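# Remove saucepan lid and place it flat beside

## Task

Lift the glass lid off the saucepan and lay it flat on the table next to the saucepan, handle pointing upward; it must stay on the table and stay that way once the robot lets go.

## Robot and tools

Robot: two 6-joint arms, left_arm and right_arm, each ending in a parallel two-finger gripper. Joint order in every row and every per-joint list: waist (joint1), shoulder (joint2), elbow (joint3), wrist pitch (joint4), wrist yaw (joint5), wrist roll (joint6), then the gripper. Stated ranges in rad: waist -2.880 to 2.880, shoulder 0.000 to 3.142, elbow 0.000 to 3.019, wrist pitch -1.693 to 1.571, wrist yaw -1.571 to 1.571, wrist roll -2.094 to 2.094; the true end of each can differ by up to 0.084 rad.

Frames: the scene frame has its origin at table height, halfway between the nominal arm bases, +z up, +x out over the table, and left_arm on the +y side (not tied to image left/right). Calibrated bases in the scene frame: left_arm at (-0.034, +0.356, 0) m, right_arm at (+0.015, -0.335, 0) m, both essentially unrotated with +z up. Each arm reports end_effector_position (m) and end_effector_quat_wxyz in its own base frame; the point is midway between the finger pads, about 1 cm back from the tips. Fingers point along the gripper's +z and open along its y. Reported poses may be off by a few cm, more at long reach.

execute_actions(actions, cameras): actions is a list of up to 15 actions; each action is a list of up to 15 rows, each row lasting one 1/30 s step, the last row repeated to fill 15 steps. A row is one flat list of 14 numbers in [-1, 1] covering both arms: left_arm's 6 joint values then its opening, then right_arm's 6 joint values and opening. Joint values are offsets, scaled so 1.0 equals 2.811 rad (waist, shoulder), 2.53 (elbow), 2.575 (wrist pitch), 8.12 (wrist yaw), 9.528 (wrist roll), measured from the Joint targets at the start of that action, not from the previous row; sending the same offset again in a new action moves further. Opening is absolute: +1 fully open, -1 closed. An action asking any joint more than 0.084 rad beyond its range is rejected for both arms; a malformed action rejects the whole call. An empty actions list just returns state and images. cameras chooses images: omitted/null/["all"] gives all, [] none; an unknown name voids the call.

move(target, speed, blend, opening_speed, blocking, cameras): drives all joints in sync toward a target. target is either one 14-number row or a list of up to 15 such rows, laid out and scaled as above; every row is an offset from the Joint targets at the call's start (not from the preceding row). speed is the top rad/s of the joint with the longest way to go (0.01 to 12.57, default 0.5), one value or one per target. blend (rad) rounds corners between listed targets. opening_speed (0.2 or more, per second on the -1..+1 scale) makes the fingers change gradually; use the low end to close gently. Paths last at least 0.5 s and are cut short past 10 s; they do not avoid obstacles or the other arm. Faster motion and aiming further past a contact mean harder hits. The result adds a move: line such as done, off_target (resting more than 0.035 rad from target), moving, held or fault, plus limits=held if steps were withheld. blocking=false returns early while the move continues.

wait(seconds 0 to 10) lets time pass holding commands. stop brakes a running move. zoom_image(camera, region [x0,y0,x1,y1] px, max 504x504) enlarges part of the latest cam_head_left or cam_head_right image (both 896x504). read_manual gives licence text only. finished_scene ends the scene permanently.

Result lines: Joint positions and Joint velocities per arm (rad, rad/s, then finger gap in m, 0.094 when fully open); velocities may read "within noise". Joint targets are the angles the next offsets count from. "joint sent to its limit" means a joint was clamped at its end. "joint command not followed" means the clearance check altered some steps. Tool commands shows current gripper commands; to leave a gripper unchanged, resend its value, since 0 is a real command (half open). grip_measured is the measured opening on the command scale, slightly wide when empty and somewhat narrower than a squeezed part; the gripper pushes at full force once commanded about 0.05 below first contact. grip_effort_nm is gripper motor effort, negative when closing, not a pad force. Joint torques follow joint order with arbitrary offsets; joints 3 and 4 wrap at ±28 N m. MOTOR HOT warns of overheating; at 100 °C an OVER-TEMPERATURE FAULT drops that arm for 30 s or more, so avoid holding loads or stretched poses for long.

Motion notes: joints move with limited speed and per-step lead, small turns may not start, and a target placing the gripper over 110 mm from where it is gets scaled back. To stop pushing on something, command targets back past the measured positions. Loose objects may be nudged occasionally.

Avoid: dropping or releasing the lid while it moves, slamming or hard pressing, collisions or squeezing between the two arms (can fail the scene), and anything leaving the table. Release by commanding an opening well above grip_measured once the lid rests flat.

Each tool is called by a JSON object that holds its "name" and its "arguments".

## Session

{"name": "execute_actions", "arguments": {"actions": []}}

Scene clock: 0.00 s.
left_arm: end_effector_position=(+0.6969, +0.3221, +0.1604) grip_measured=+1.000 grip_effort_nm=n/a end_effector_quat_wxyz=(+0.363, -0.072, +0.809, +0.457) | right_arm: end_effector_position=(+0.5081, +0.5275, +0.2145) grip_measured=+1.000 grip_effort_nm=n/a end_effector_quat_wxyz=(+0.311, -0.192, +0.927, -0.088)
Joint positions: left_arm=[0.298 2.004 1.45 0.143 -0.647 0.554 0.094] | right_arm=[0.926 2.06 2.023 -1.137 0.54 0.406 0.094]
Joint velocities: within noise
Joint torques (N m): no reading
Heat: left arm: hottest waist 30 °C; right arm: hottest waist 29 °C.
Joint targets: left_arm=[0.298 1.989 1.483 0.156 -0.653 0.550] | right_arm=[0.926 2.050 2.057 -1.129 0.545 0.411]
Tool commands: left_gripper/opening=+1.0 right_gripper/opening=+1.0

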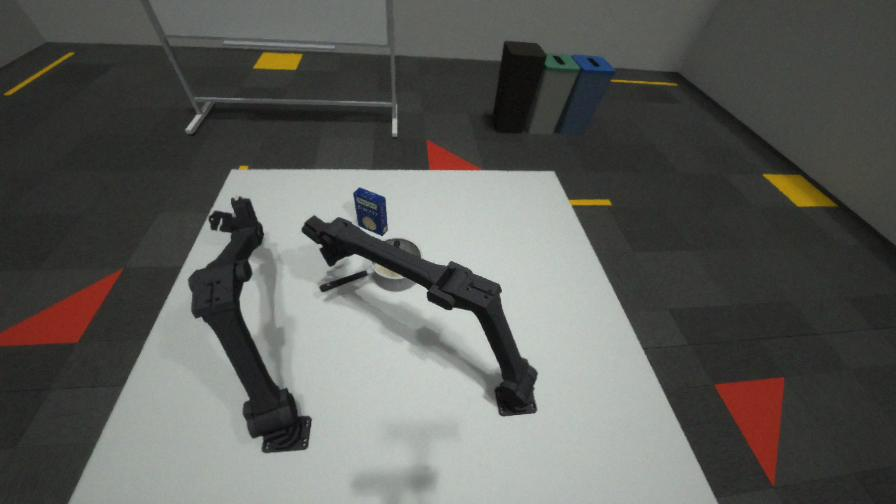

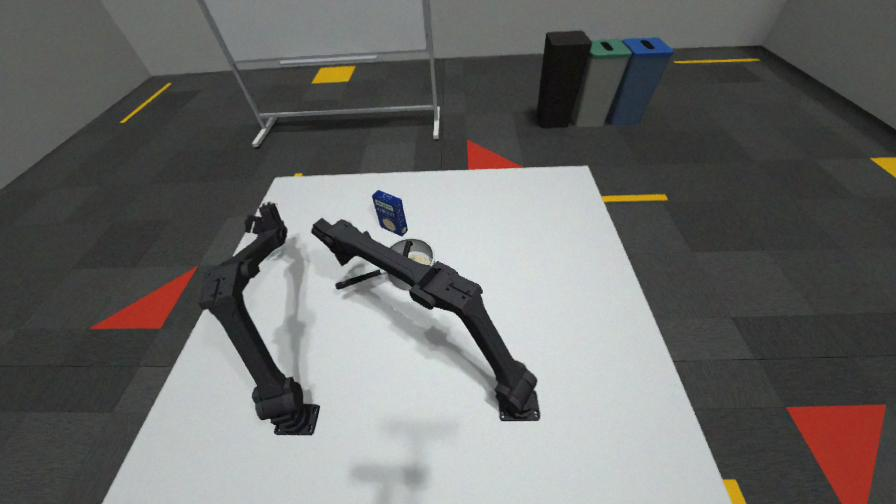

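{"name": "move", "arguments": {"target": [[0,0,0,0,0,0,1,0,-0.2,0,0,0,0,1],[0,0,0,0,0,0,1,-0.4,-0.2,0,-0.15,-0.067,0,1]], "speed": 1.0, "blend": 0.15}}

Scene clock: 47.13 s.
left_arm: end_effector_position=(+0.6969, +0.3221, +0.1604) grip_measured=+1.000 grip_effort_nm=-0.007 end_effector_quat_wxyz=(+0.363, -0.072, +0.809, +0.457) | right_arm: end_effector_position=(+0.5221, -0.1095, +0.5004) grip_measured=+1.000 grip_effort_nm=0.017 end_effector_quat_wxyz=(+0.289, +0.293, +0.911, +0.031)
Joint positions: left_arm=[0.298 2.004 1.45 0.143 -0.647 0.554 0.094] | right_arm=[-0.206 1.511 2.038 -1.51 -0.002 0.415 0.094]
Joint velocities: within noise
Joint torques (N m): left_arm=[-1.9 -20.19 10.99 1.58 0.03 -0.01] | right_arm=[1.85 -13.39 9.05 0.46 -0.12 -0.17]
Heat: left arm: hottest elbow 35 °C; right arm: hottest shoulder 32 °C.
Joint targets: left_arm=[0.298 1.989 1.483 0.156 -0.653 0.550] | right_arm=[-0.199 1.488 2.057 -1.515 0.001 0.411]
move: done

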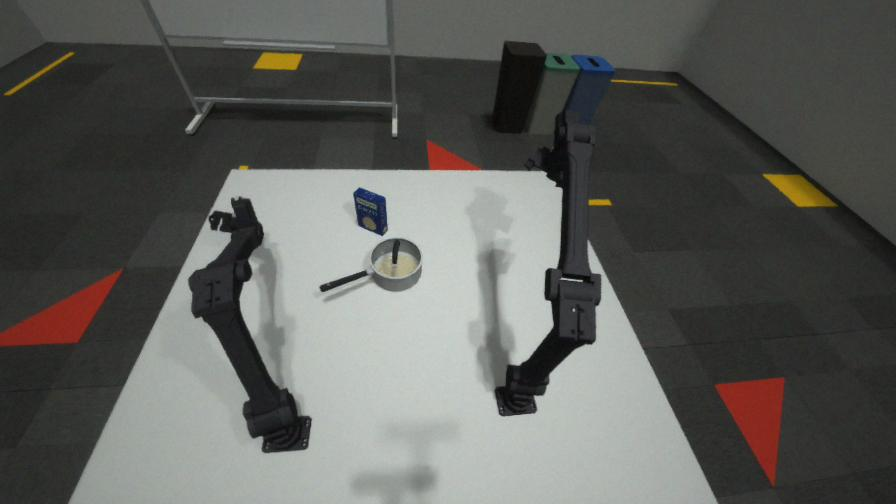

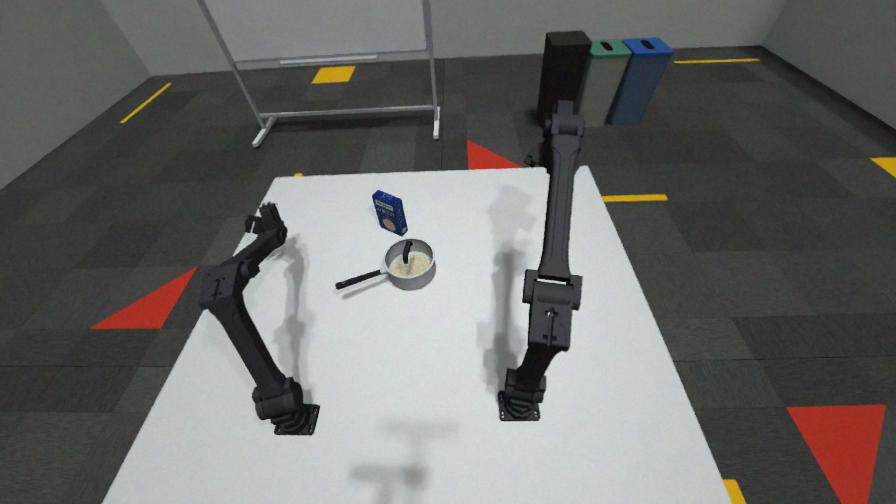

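{"name": "zoom_image", "arguments": {"camera": "cam_head_left", "region": [340, 215, 450, 305]}}

{"name": "zoom_image", "arguments": {"camera": "cam_head_right", "region": [355, 215, 465, 305]}}

Scaled by 4.582 from the camera's 896x504 image, which has a finer 1280x720 frame.

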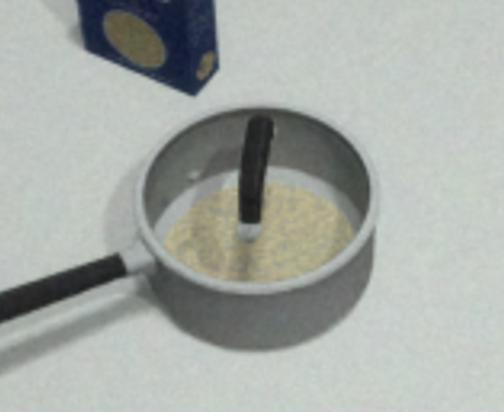

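Scaled by 4.582 from the camera's 896x504 image, which has a finer 1280x720 frame.

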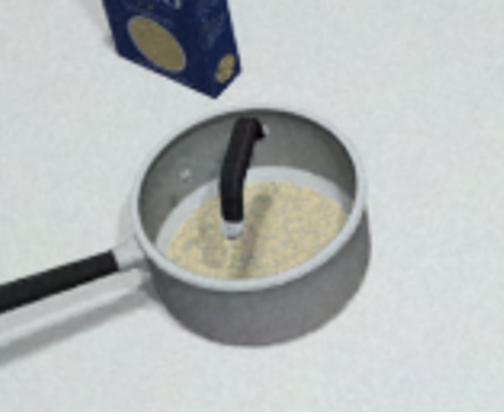

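{"name": "move", "arguments": {"target": [0,0,0,0,0,0,1,0.2935,0.1818,-0.0237,-0.021,0,0.0226,1], "speed": 0.8}}

{"name": "zoom_image", "arguments": {"camera": "cam_head_left", "region": [300, 130, 500, 305]}}

{"name": "zoom_image", "arguments": {"camera": "cam_head_right", "region": [300, 130, 500, 305]}}

Scene clock: 95.10 s.
left_arm: end_effector_position=(+0.6969, +0.3221, +0.1604) grip_measured=+1.000 grip_effort_nm=-0.007 end_effector_quat_wxyz=(+0.363, -0.072, +0.809, +0.457) | right_arm: end_effector_position=(+0.5017, +0.3660, +0.1836) grip_measured=+1.000 grip_effort_nm=0.017 end_effector_quat_wxyz=(-0.013, -0.010, +1.000, -0.007)
Joint positions: left_arm=[0.298 2.004 1.45 0.143 -0.647 0.554 0.094] | right_arm=[0.63 2.017 1.982 -1.565 -0.005 0.61 0.094]
Joint velocities: within noise
Joint torques (N m): left_arm=[-1.85 -20.25 11 1.61 0.03 0] | right_arm=[-0.15 -20.84 8.57 -0.54 0.02 0.01]
Heat: left arm: hottest elbow 37 °C; right arm: hottest shoulder 31 °C.
Joint targets: left_arm=[0.298 1.989 1.483 0.156 -0.653 0.550] | right_arm=[0.626 1.999 1.997 -1.569 0.001 0.626]
move: done

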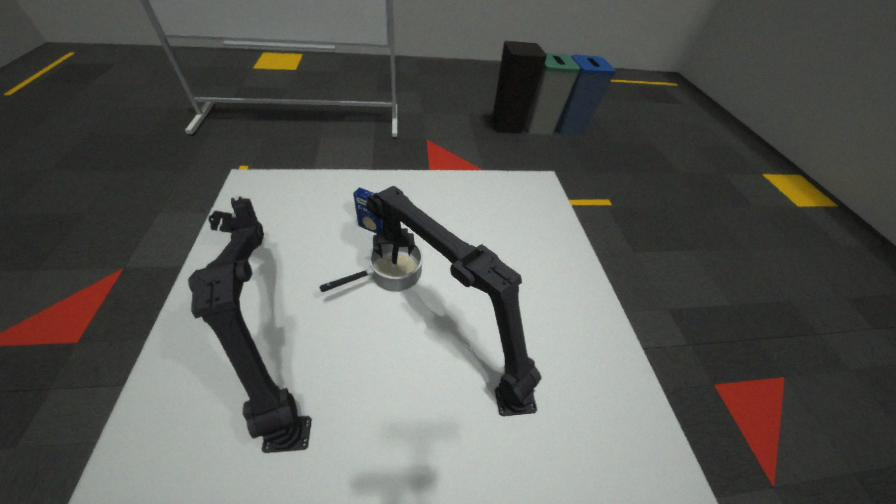

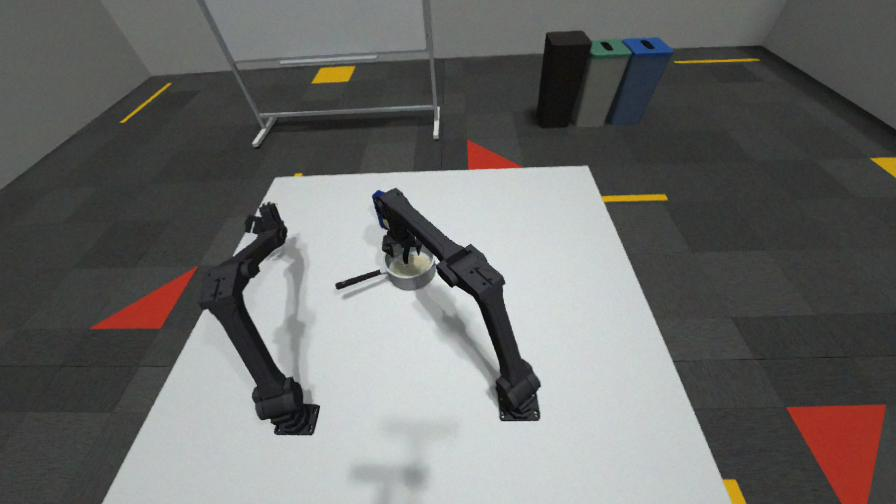

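Scaled by 2.520 from the camera's 896x504 image, which has a finer 1280x720 frame.

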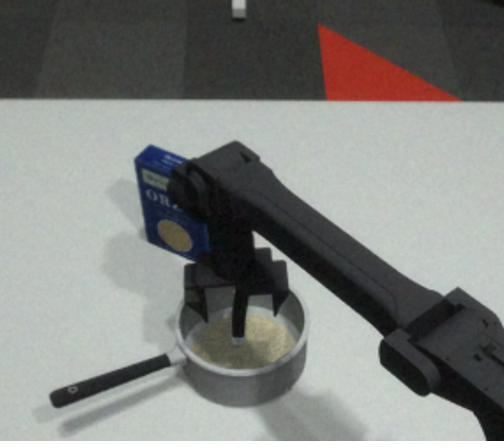

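Scaled by 2.520 from the camera's 896x504 image, which has a finer 1280x720 frame.

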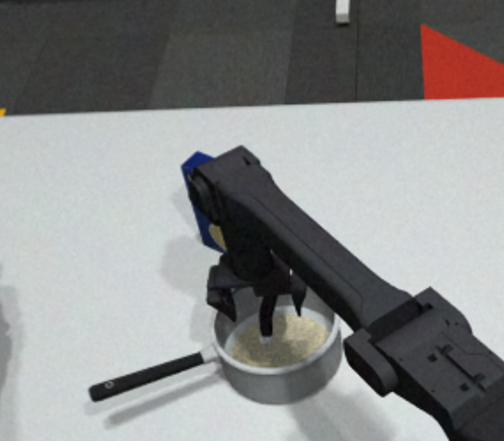

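{"name": "move", "arguments": {"target": [0,0,0,0,0,0,1,-0.01825,0.0632,0.1157,-0.0447,0,-0.0054,1], "speed": 0.6}}

{"name": "zoom_image", "arguments": {"camera": "cam_head_left", "region": [340, 195, 450, 305]}}

{"name": "zoom_image", "arguments": {"camera": "cam_head_right", "region": [355, 195, 465, 305]}}

Scene clock: 131.20 s.
left_arm: end_effector_position=(+0.6969, +0.3221, +0.1604) grip_measured=+1.000 grip_effort_nm=-0.002 end_effector_quat_wxyz=(+0.363, -0.072, +0.809, +0.457) | right_arm: end_effector_position=(+0.5546, +0.3630, +0.1796) grip_measured=+1.000 grip_effort_nm=0.012 end_effector_quat_wxyz=(-0.021, +0.001, +1.000, -0.011)
Joint positions: left_arm=[0.298 2.004 1.45 0.143 -0.647 0.554 0.094] | right_arm=[0.579 2.175 2.232 -1.674 -0.005 0.581 0.094]
Joint velocities: within noise
Joint torques (N m): left_arm=[-1.96 -20.07 11.02 1.61 0.03 -0.02] | right_arm=[-0.09 -21.13 12.11 -0.54 0.05 -0.22]
Heat: left arm: hottest elbow 38 °C; right arm: hottest shoulder 34 °C.
Joint targets: left_arm=[0.298 1.989 1.483 0.156 -0.653 0.550] | right_arm=[0.575 2.177 2.290 -1.678 0.001 0.575]
joint sent to its limit (right arm) — the wrist pitch, lower limit.
move: off_target (right_arm); right_arm: the elbow is farthest, 0.058 rad from its target

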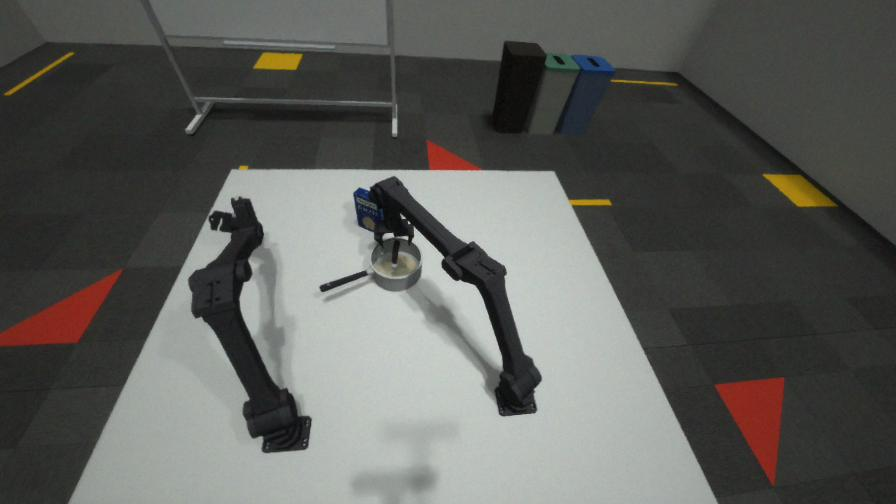

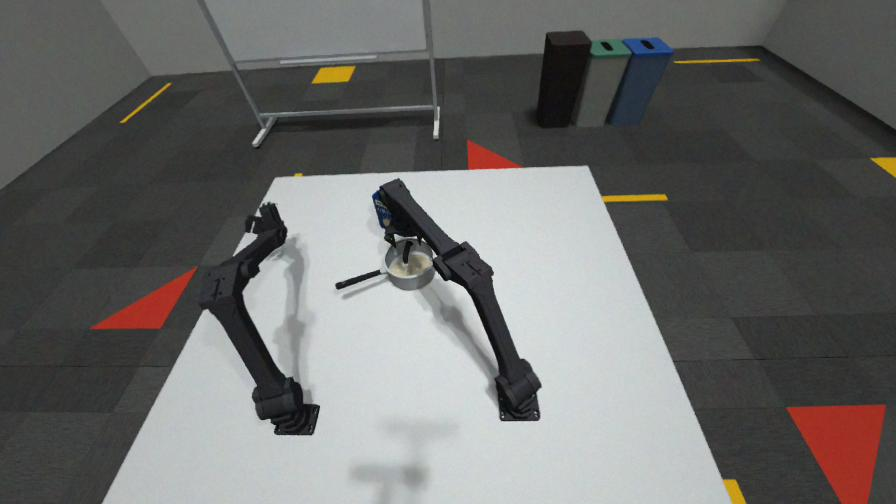

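Scaled by 4.582 from the camera's 896x504 image, which has a finer 1280x720 frame.

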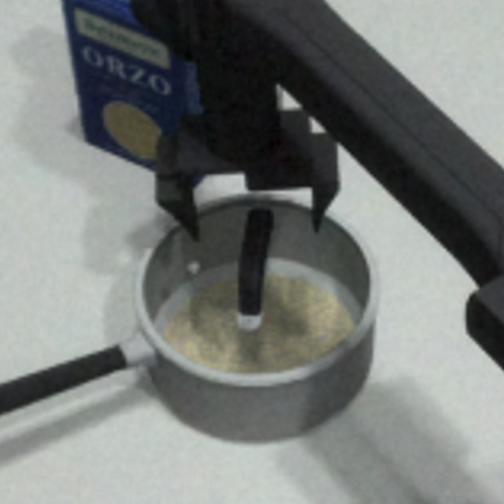

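Scaled by 4.582 from the camera's 896x504 image, which has a finer 1280x720 frame.

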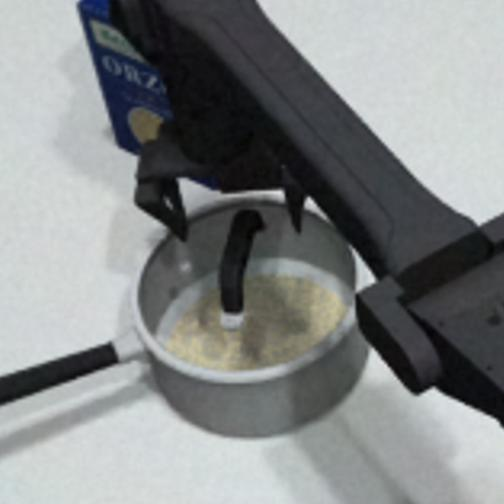

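{"name": "move", "arguments": {"target": [0,0,0,0,0,0,1,-0.006,0.0186,-0.0213,0.0390,0,0.0129,1], "speed": 0.3}}

{"name": "zoom_image", "arguments": {"camera": "cam_head_left", "region": [340, 195, 450, 305]}}

{"name": "zoom_image", "arguments": {"camera": "cam_head_right", "region": [355, 195, 465, 305]}}

Scene clock: 164.23 s.
left_arm: end_effector_position=(+0.6969, +0.3221, +0.1604) grip_measured=+1.000 grip_effort_nm=-0.002 end_effector_quat_wxyz=(+0.363, -0.072, +0.809, +0.457) | right_arm: end_effector_position=(+0.5731, +0.3726, +0.1501) grip_measured=+1.000 grip_effort_nm=0.012 end_effector_quat_wxyz=(-0.005, +0.051, +0.999, -0.004)
Joint positions: left_arm=[0.298 2.004 1.45 0.143 -0.647 0.554 0.094] | right_arm=[0.577 2.219 2.232 -1.595 0.001 0.679 0.094]
Joint velocities: within noise
Joint torques (N m): left_arm=[-1.96 -20.13 11.03 1.59 0.03 -0.01] | right_arm=[-0.85 -20.95 7.97 0.47 -0.1 -0.02]
Heat: left arm: hottest elbow 38 °C; right arm: hottest shoulder 35 °C.
Joint targets: left_arm=[0.298 1.989 1.483 0.156 -0.653 0.550] | right_arm=[0.558 2.229 2.236 -1.577 0.001 0.698]
move: done

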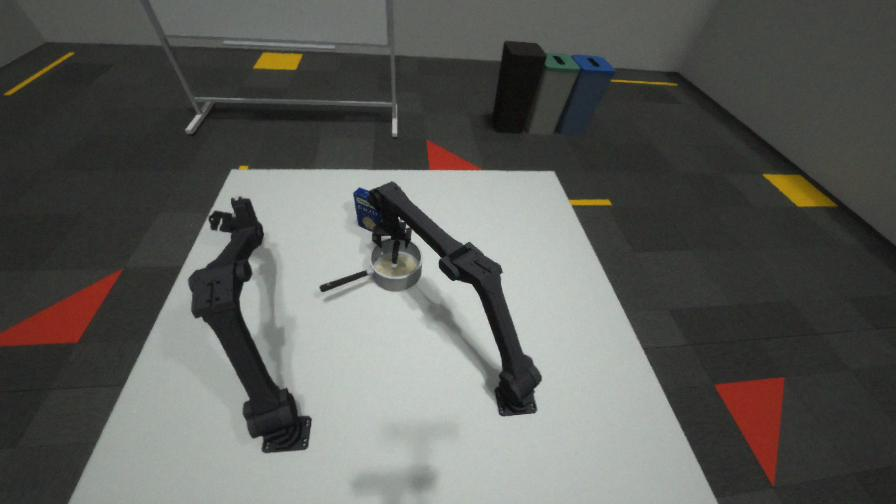

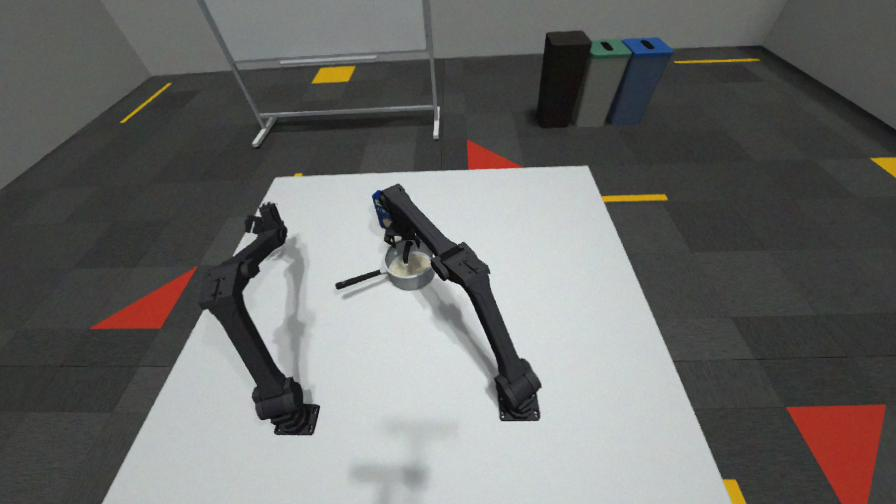

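Scaled by 4.582 from the camera's 896x504 image, which has a finer 1280x720 frame.

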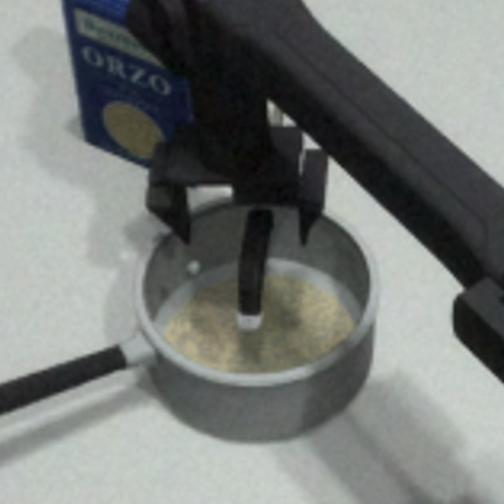

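Scaled by 4.582 from the camera's 896x504 image, which has a finer 1280x720 frame.

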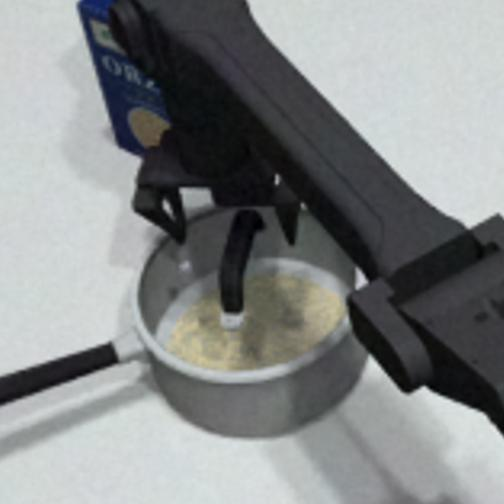

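{"name": "move", "arguments": {"target": [0,0,0,0,0,0,1,-0.0046,0.0128,-0.001,0.0148,0,0,1], "speed": 0.2}}

{"name": "zoom_image", "arguments": {"camera": "cam_head_left", "region": [360, 220, 430, 290]}}

{"name": "zoom_image", "arguments": {"camera": "cam_head_right", "region": [370, 220, 440, 290]}}

Scene clock: 204.67 s.
left_arm: end_effector_position=(+0.6969, +0.3221, +0.1604) grip_measured=+1.000 grip_effort_nm=-0.017 end_effector_quat_wxyz=(+0.363, -0.072, +0.809, +0.457) | right_arm: end_effector_position=(+0.5844, +0.3683, +0.1481) grip_measured=+1.000 grip_effort_nm=0.007 end_effector_quat_wxyz=(+0.008, +0.064, +0.998, +0.000)
Joint positions: left_arm=[0.298 2.004 1.45 0.143 -0.647 0.554 0.094] | right_arm=[0.565 2.222 2.232 -1.566 0.009 0.693 0.094]
Joint velocities: within noise
Joint torques (N m): left_arm=[-1.9 -20.19 11.02 1.62 0.03 -0.01] | right_arm=[-0.73 -18.08 7.75 0.69 -0.08 -0.01]
Heat: left arm: hottest elbow 38 °C; right arm: hottest shoulder 33 °C.
Joint targets: left_arm=[0.298 1.989 1.483 0.156 -0.653 0.550] | right_arm=[0.545 2.265 2.233 -1.539 0.001 0.698]
move: off_target (right_arm); right_arm: the shoulder is farthest, 0.043 rad from its target

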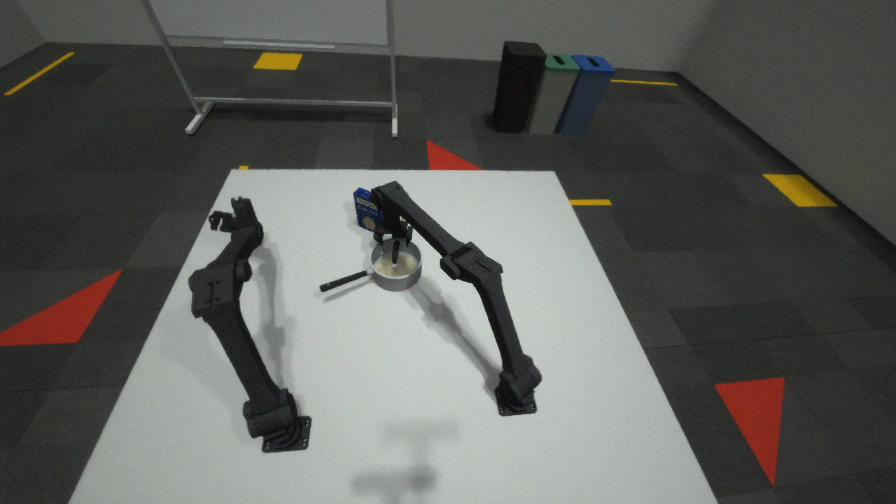

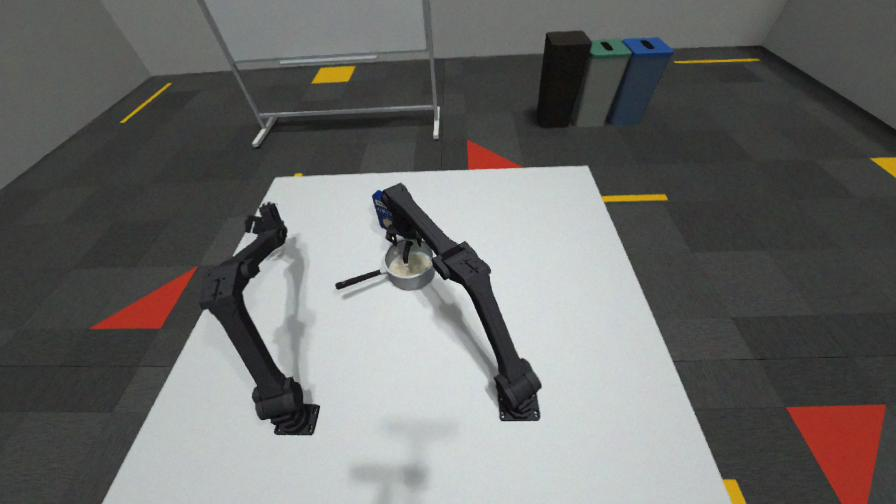

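Scaled by 7.200 from the camera's 896x504 image, which has a finer 1280x720 frame.

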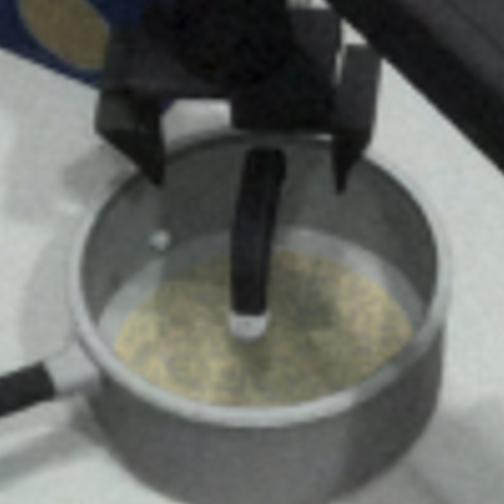

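Scaled by 7.200 from the camera's 896x504 image, which has a finer 1280x720 frame.

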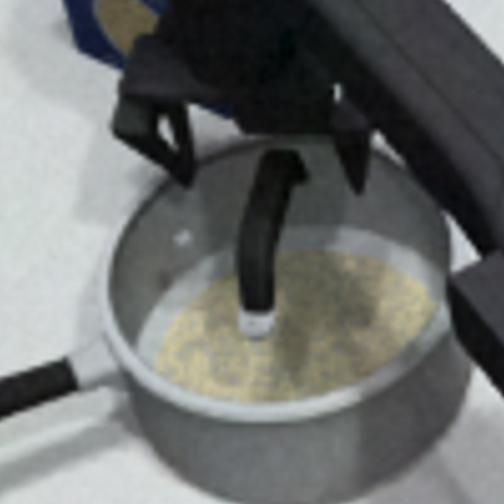

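{"name": "move", "arguments": {"target": [0,0,0,0,0,0,1,0.0,0.001,-0.0174,0.016,0,0,1], "speed": 0.15}}

{"name": "zoom_image", "arguments": {"camera": "cam_head_left", "region": [360, 220, 430, 290]}}

{"name": "zoom_image", "arguments": {"camera": "cam_head_right", "region": [370, 220, 440, 290]}}

Scene clock: 224.90 s.
left_arm: end_effector_position=(+0.6969, +0.3221, +0.1604) grip_measured=+1.000 grip_effort_nm=-0.007 end_effector_quat_wxyz=(+0.363, -0.072, +0.809, +0.457) | right_arm: end_effector_position=(+0.5918, +0.3635, +0.1442) grip_measured=+1.000 grip_effort_nm=0.007 end_effector_quat_wxyz=(+0.017, +0.070, +0.997, +0.005)
Joint positions: left_arm=[0.298 2.004 1.45 0.143 -0.647 0.554 0.094] | right_arm=[0.554 2.218 2.213 -1.533 0.012 0.695 0.094]
Joint velocities: within noise
Joint torques (N m): left_arm=[-1.96 -20.13 10.97 1.59 0.03 -0.01] | right_arm=[-0.56 -17.96 5.75 0.95 -0.11 -0.05]
Heat: left arm: hottest elbow 38 °C; right arm: hottest shoulder 34 °C.
Joint targets: left_arm=[0.298 1.989 1.483 0.156 -0.653 0.550] | right_arm=[0.545 2.268 2.189 -1.498 0.001 0.698]
move: off_target (right_arm); right_arm: the shoulder is farthest, 0.050 rad from its target

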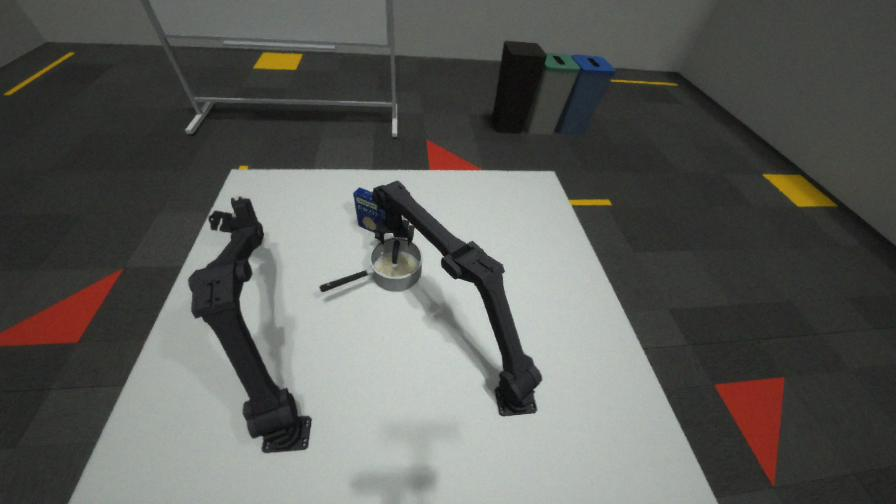

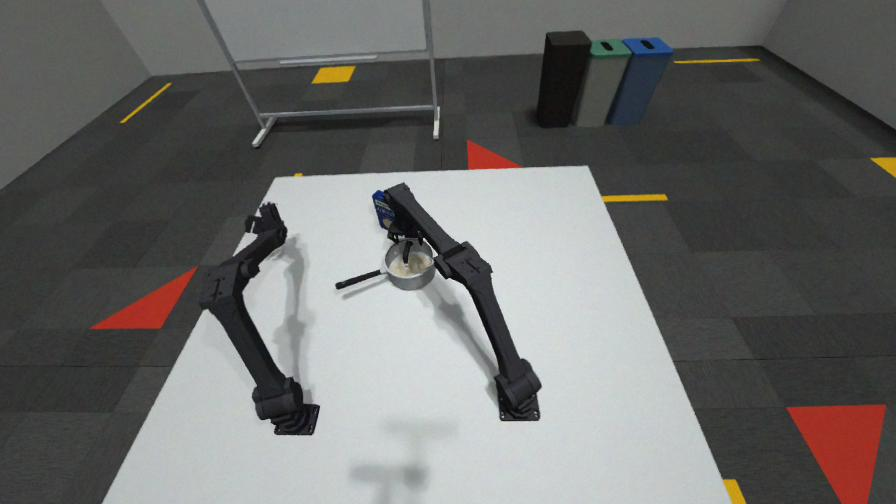

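Scaled by 7.200 from the camera's 896x504 image, which has a finer 1280x720 frame.

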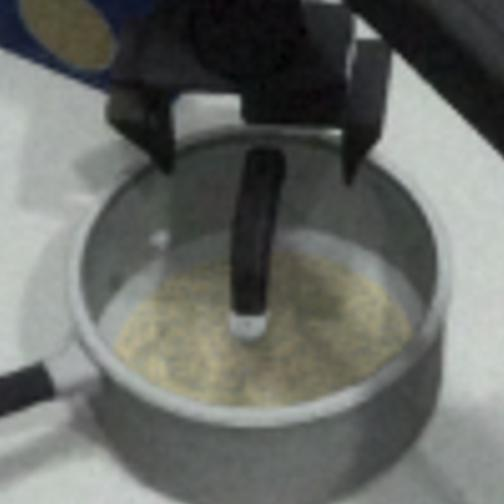

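Scaled by 7.200 from the camera's 896x504 image, which has a finer 1280x720 frame.

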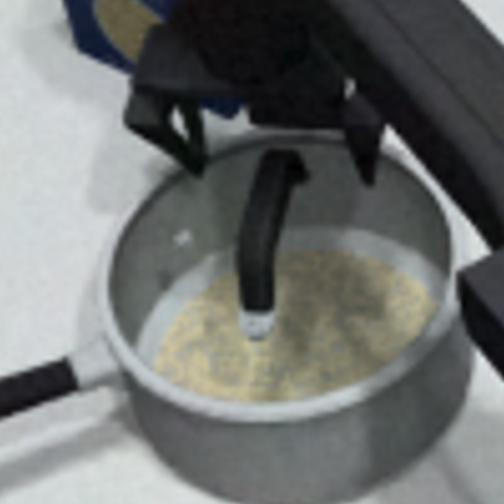

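{"name": "move", "arguments": {"target": [[0,0,0,0,0,0,1,0,-0.0356,0,0,0,0,1],[0,0,0,0,0,0,1,0.0162,-0.0644,-0.0354,-0.033,0,0.0034,1]], "speed": 0.3}}

{"name": "zoom_image", "arguments": {"camera": "cam_head_left", "region": [360, 220, 430, 290]}}

{"name": "zoom_image", "arguments": {"camera": "cam_head_right", "region": [370, 220, 440, 290]}}

Scene clock: 255.97 s.
left_arm: end_effector_position=(+0.6969, +0.3221, +0.1604) grip_measured=+1.000 grip_effort_nm=-0.007 end_effector_quat_wxyz=(+0.363, -0.072, +0.809, +0.457) | right_arm: end_effector_position=(+0.5431, +0.3584, +0.1727) grip_measured=+1.000 grip_effort_nm=0.017 end_effector_quat_wxyz=(-0.007, +0.065, +0.998, -0.004)
Joint positions: left_arm=[0.298 2.004 1.45 0.143 -0.647 0.554 0.094] | right_arm=[0.584 2.104 2.095 -1.579 -0.002 0.713 0.094]
Joint velocities: within noise
Joint torques (N m): left_arm=[-1.85 -20.13 11.04 1.59 0.02 0] | right_arm=[1.14 -22.07 7.83 -0.54 -0.07 0]
Heat: left arm: hottest elbow 39 °C; right arm: hottest shoulder 33 °C.
Joint targets: left_arm=[0.298 1.989 1.483 0.156 -0.653 0.550] | right_arm=[0.591 2.087 2.100 -1.583 0.001 0.730]
move: done

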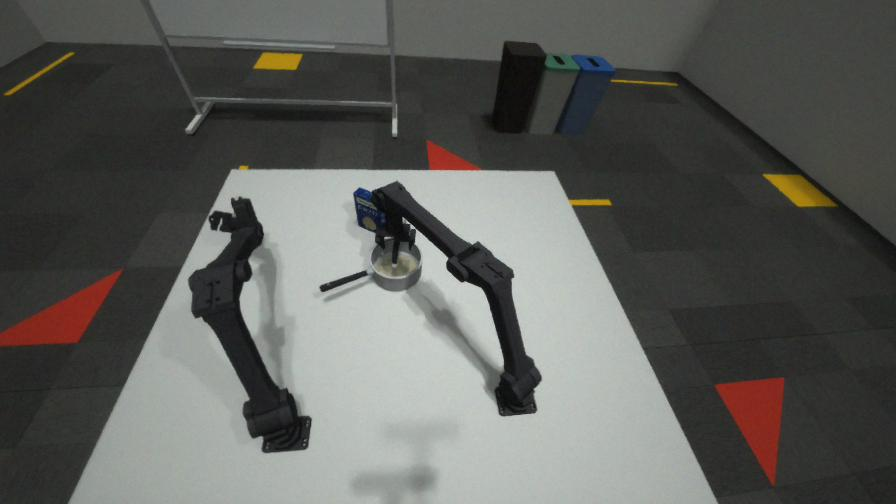

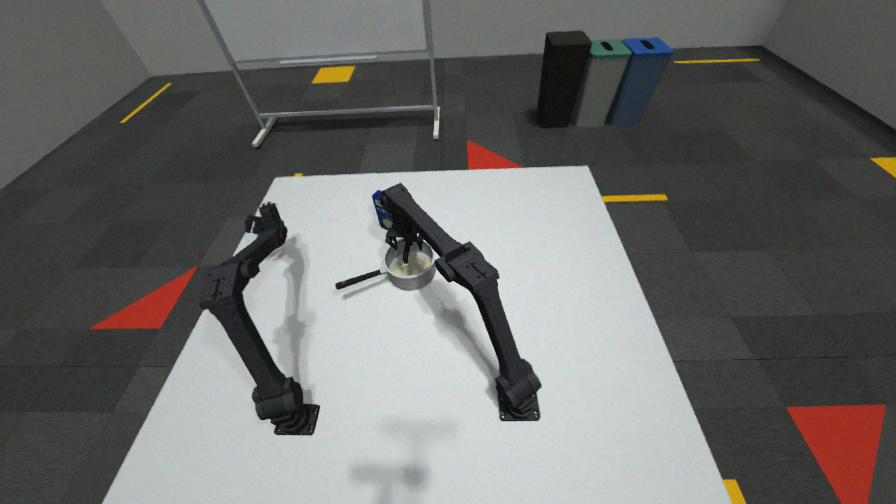

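Scaled by 7.200 from the camera's 896x504 image, which has a finer 1280x720 frame.

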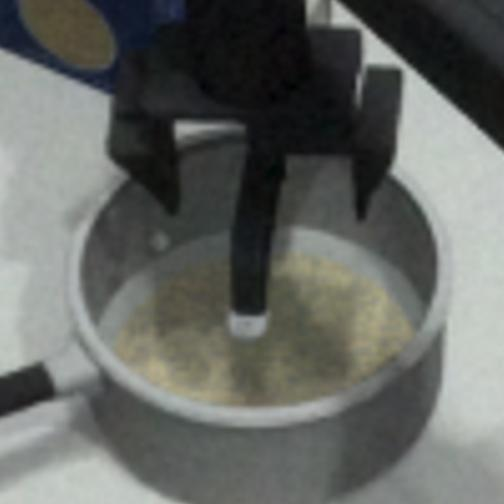

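Scaled by 7.200 from the camera's 896x504 image, which has a finer 1280x720 frame.

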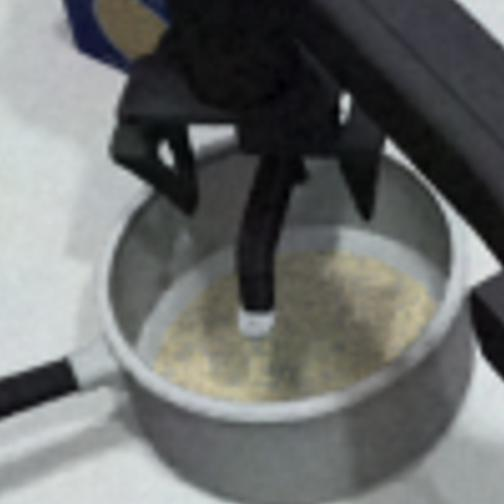

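{"name": "move", "arguments": {"target": [0,0,0,0,0,0,1,0.0063,-0.011,-0.0419,0.0289,0,0.0021,1], "speed": 0.15}}

{"name": "zoom_image", "arguments": {"camera": "cam_head_left", "region": [360, 220, 430, 290]}}

{"name": "zoom_image", "arguments": {"camera": "cam_head_right", "region": [370, 220, 440, 290]}}

Scene clock: 271.37 s.
left_arm: end_effector_position=(+0.6969, +0.3221, +0.1604) grip_measured=+1.000 grip_effort_nm=-0.007 end_effector_quat_wxyz=(+0.363, -0.072, +0.809, +0.457) | right_arm: end_effector_position=(+0.5311, +0.3531, +0.1564) grip_measured=+1.000 grip_effort_nm=0.007 end_effector_quat_wxyz=(-0.011, +0.079, +0.997, -0.006)
Joint positions: left_arm=[0.298 2.004 1.45 0.143 -0.647 0.554 0.094] | right_arm=[0.587 2.071 1.997 -1.522 -0.003 0.744 0.094]
Joint velocities: within noise
Joint torques (N m): left_arm=[-1.96 -20.19 11.02 1.59 0.02 -0.01] | right_arm=[1.67 -21.07 7.25 0.2 0.03 0]
Heat: left arm: hottest elbow 39 °C; right arm: hottest shoulder 34 °C.
Joint targets: left_arm=[0.298 1.989 1.483 0.156 -0.653 0.550] | right_arm=[0.609 2.056 1.994 -1.509 0.001 0.750]
move: done

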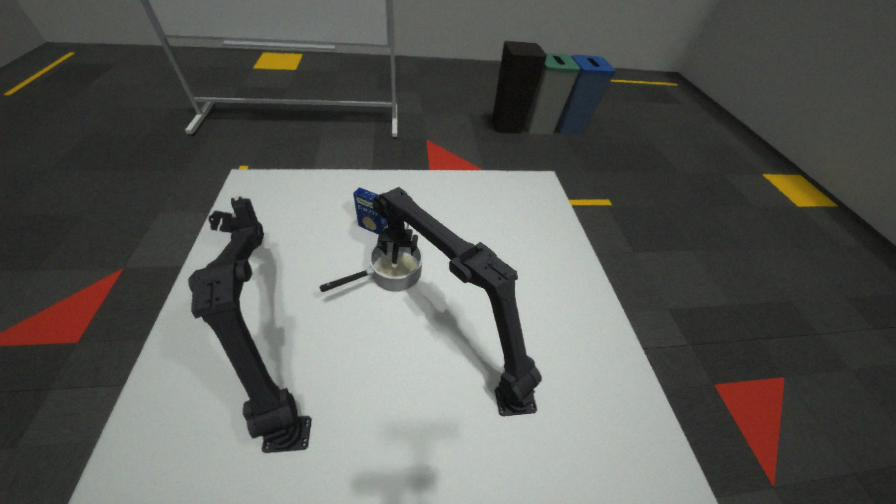

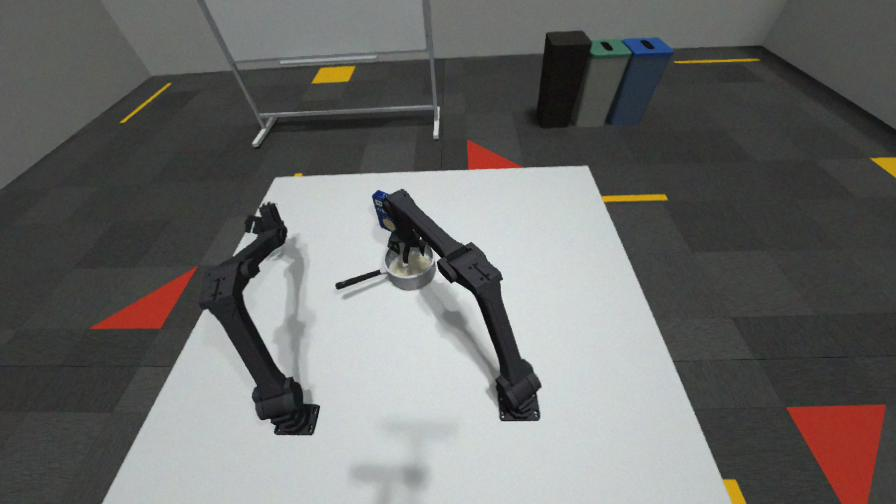

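Scaled by 7.200 from the camera's 896x504 image, which has a finer 1280x720 frame.

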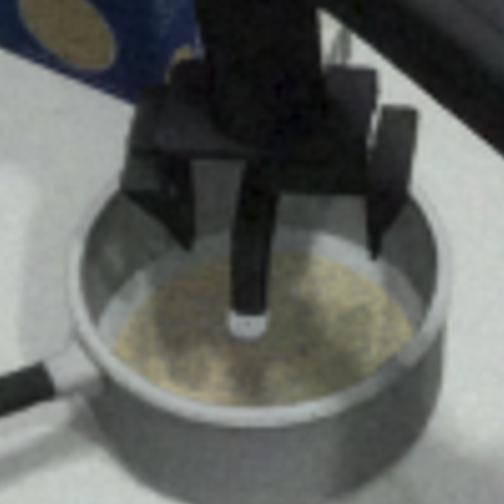

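Scaled by 7.200 from the camera's 896x504 image, which has a finer 1280x720 frame.

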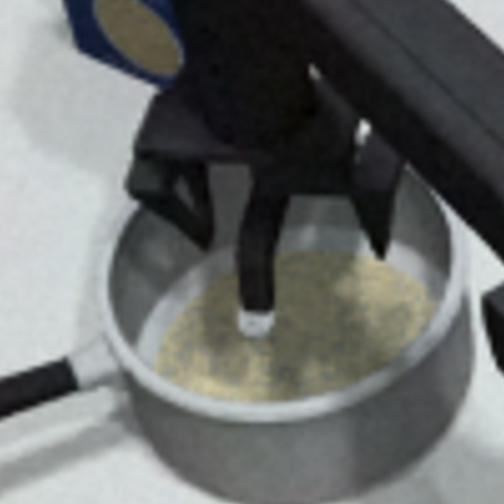

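{"name": "move", "arguments": {"target": [0,0,0,0,0,0,1,0.010,0.0122,0.0096,0.0040,0,0,1], "speed": 0.15}}

{"name": "zoom_image", "arguments": {"camera": "cam_head_left", "region": [360, 220, 430, 290]}}

{"name": "zoom_image", "arguments": {"camera": "cam_head_right", "region": [370, 220, 440, 290]}}

Scene clock: 290.27 s.
left_arm: end_effector_position=(+0.6969, +0.3221, +0.1604) grip_measured=+1.000 grip_effort_nm=-0.007 end_effector_quat_wxyz=(+0.363, -0.072, +0.809, +0.457) | right_arm: end_effector_position=(+0.5165, +0.3776, +0.1507) grip_measured=+1.000 grip_effort_nm=0.007 end_effector_quat_wxyz=(-0.011, +0.052, +0.999, -0.007)
Joint positions: left_arm=[0.298 2.004 1.45 0.143 -0.647 0.554 0.094] | right_arm=[0.631 2.08 1.997 -1.514 -0.003 0.735 0.094]
Joint velocities: within noise
Joint torques (N m): left_arm=[-1.9 -20.13 10.99 1.61 0.03 -0.01] | right_arm=[1.26 -19.49 9.02 0.31 0.03 -0.01]
Heat: left arm: hottest elbow 39 °C; right arm: hottest shoulder 34 °C.
Joint targets: left_arm=[0.298 1.989 1.483 0.156 -0.653 0.550] | right_arm=[0.637 2.090 2.018 -1.498 0.001 0.750]
move: done

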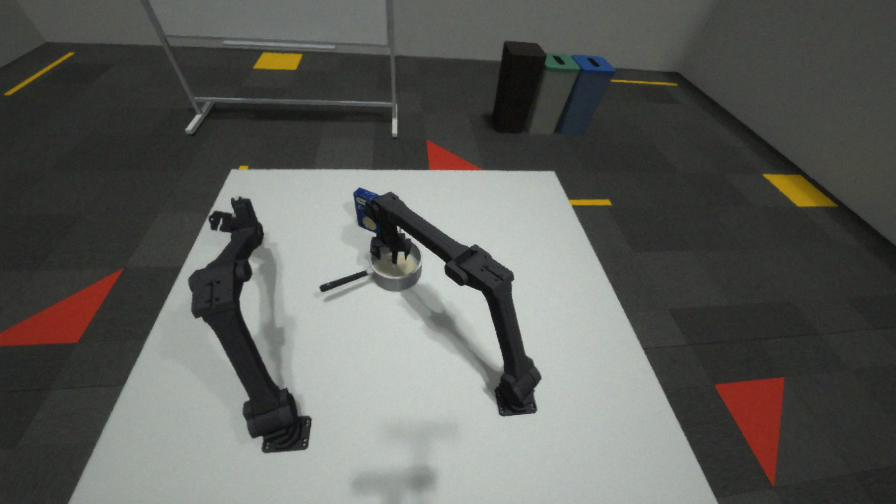

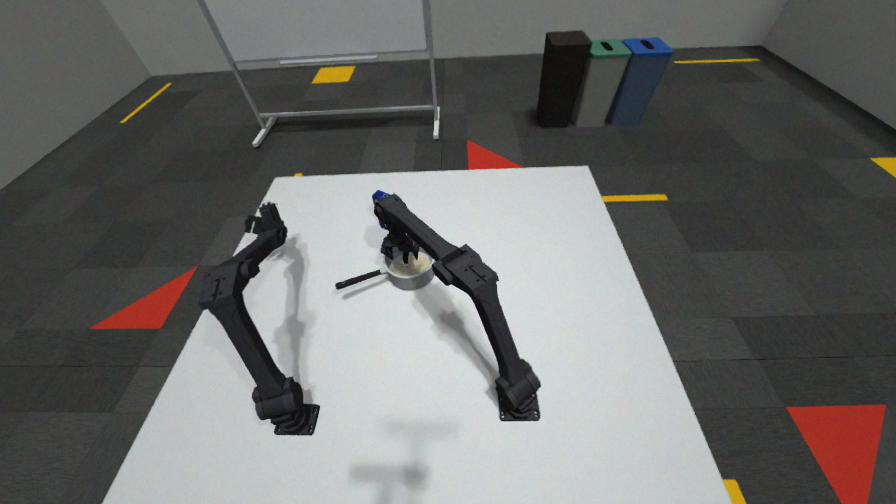

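Scaled by 7.200 from the camera's 896x504 image, which has a finer 1280x720 frame.

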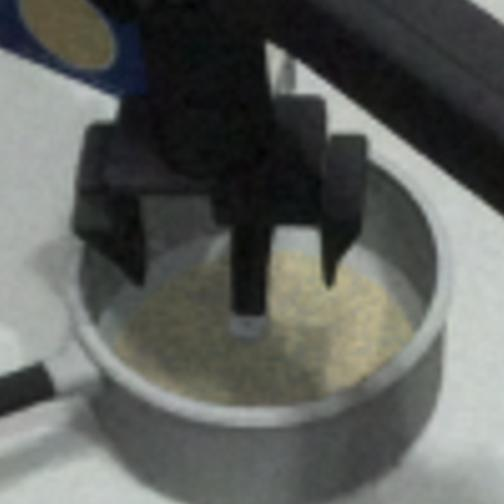

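Scaled by 7.200 from the camera's 896x504 image, which has a finer 1280x720 frame.

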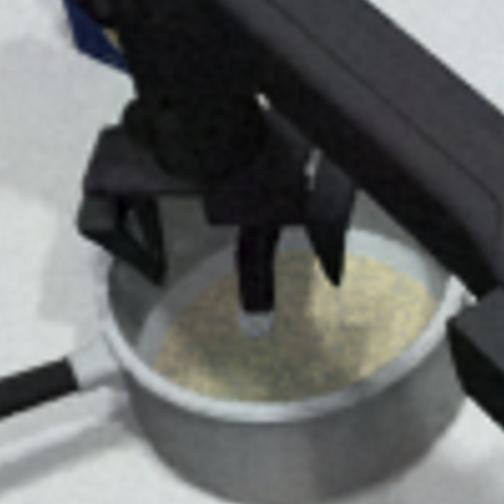

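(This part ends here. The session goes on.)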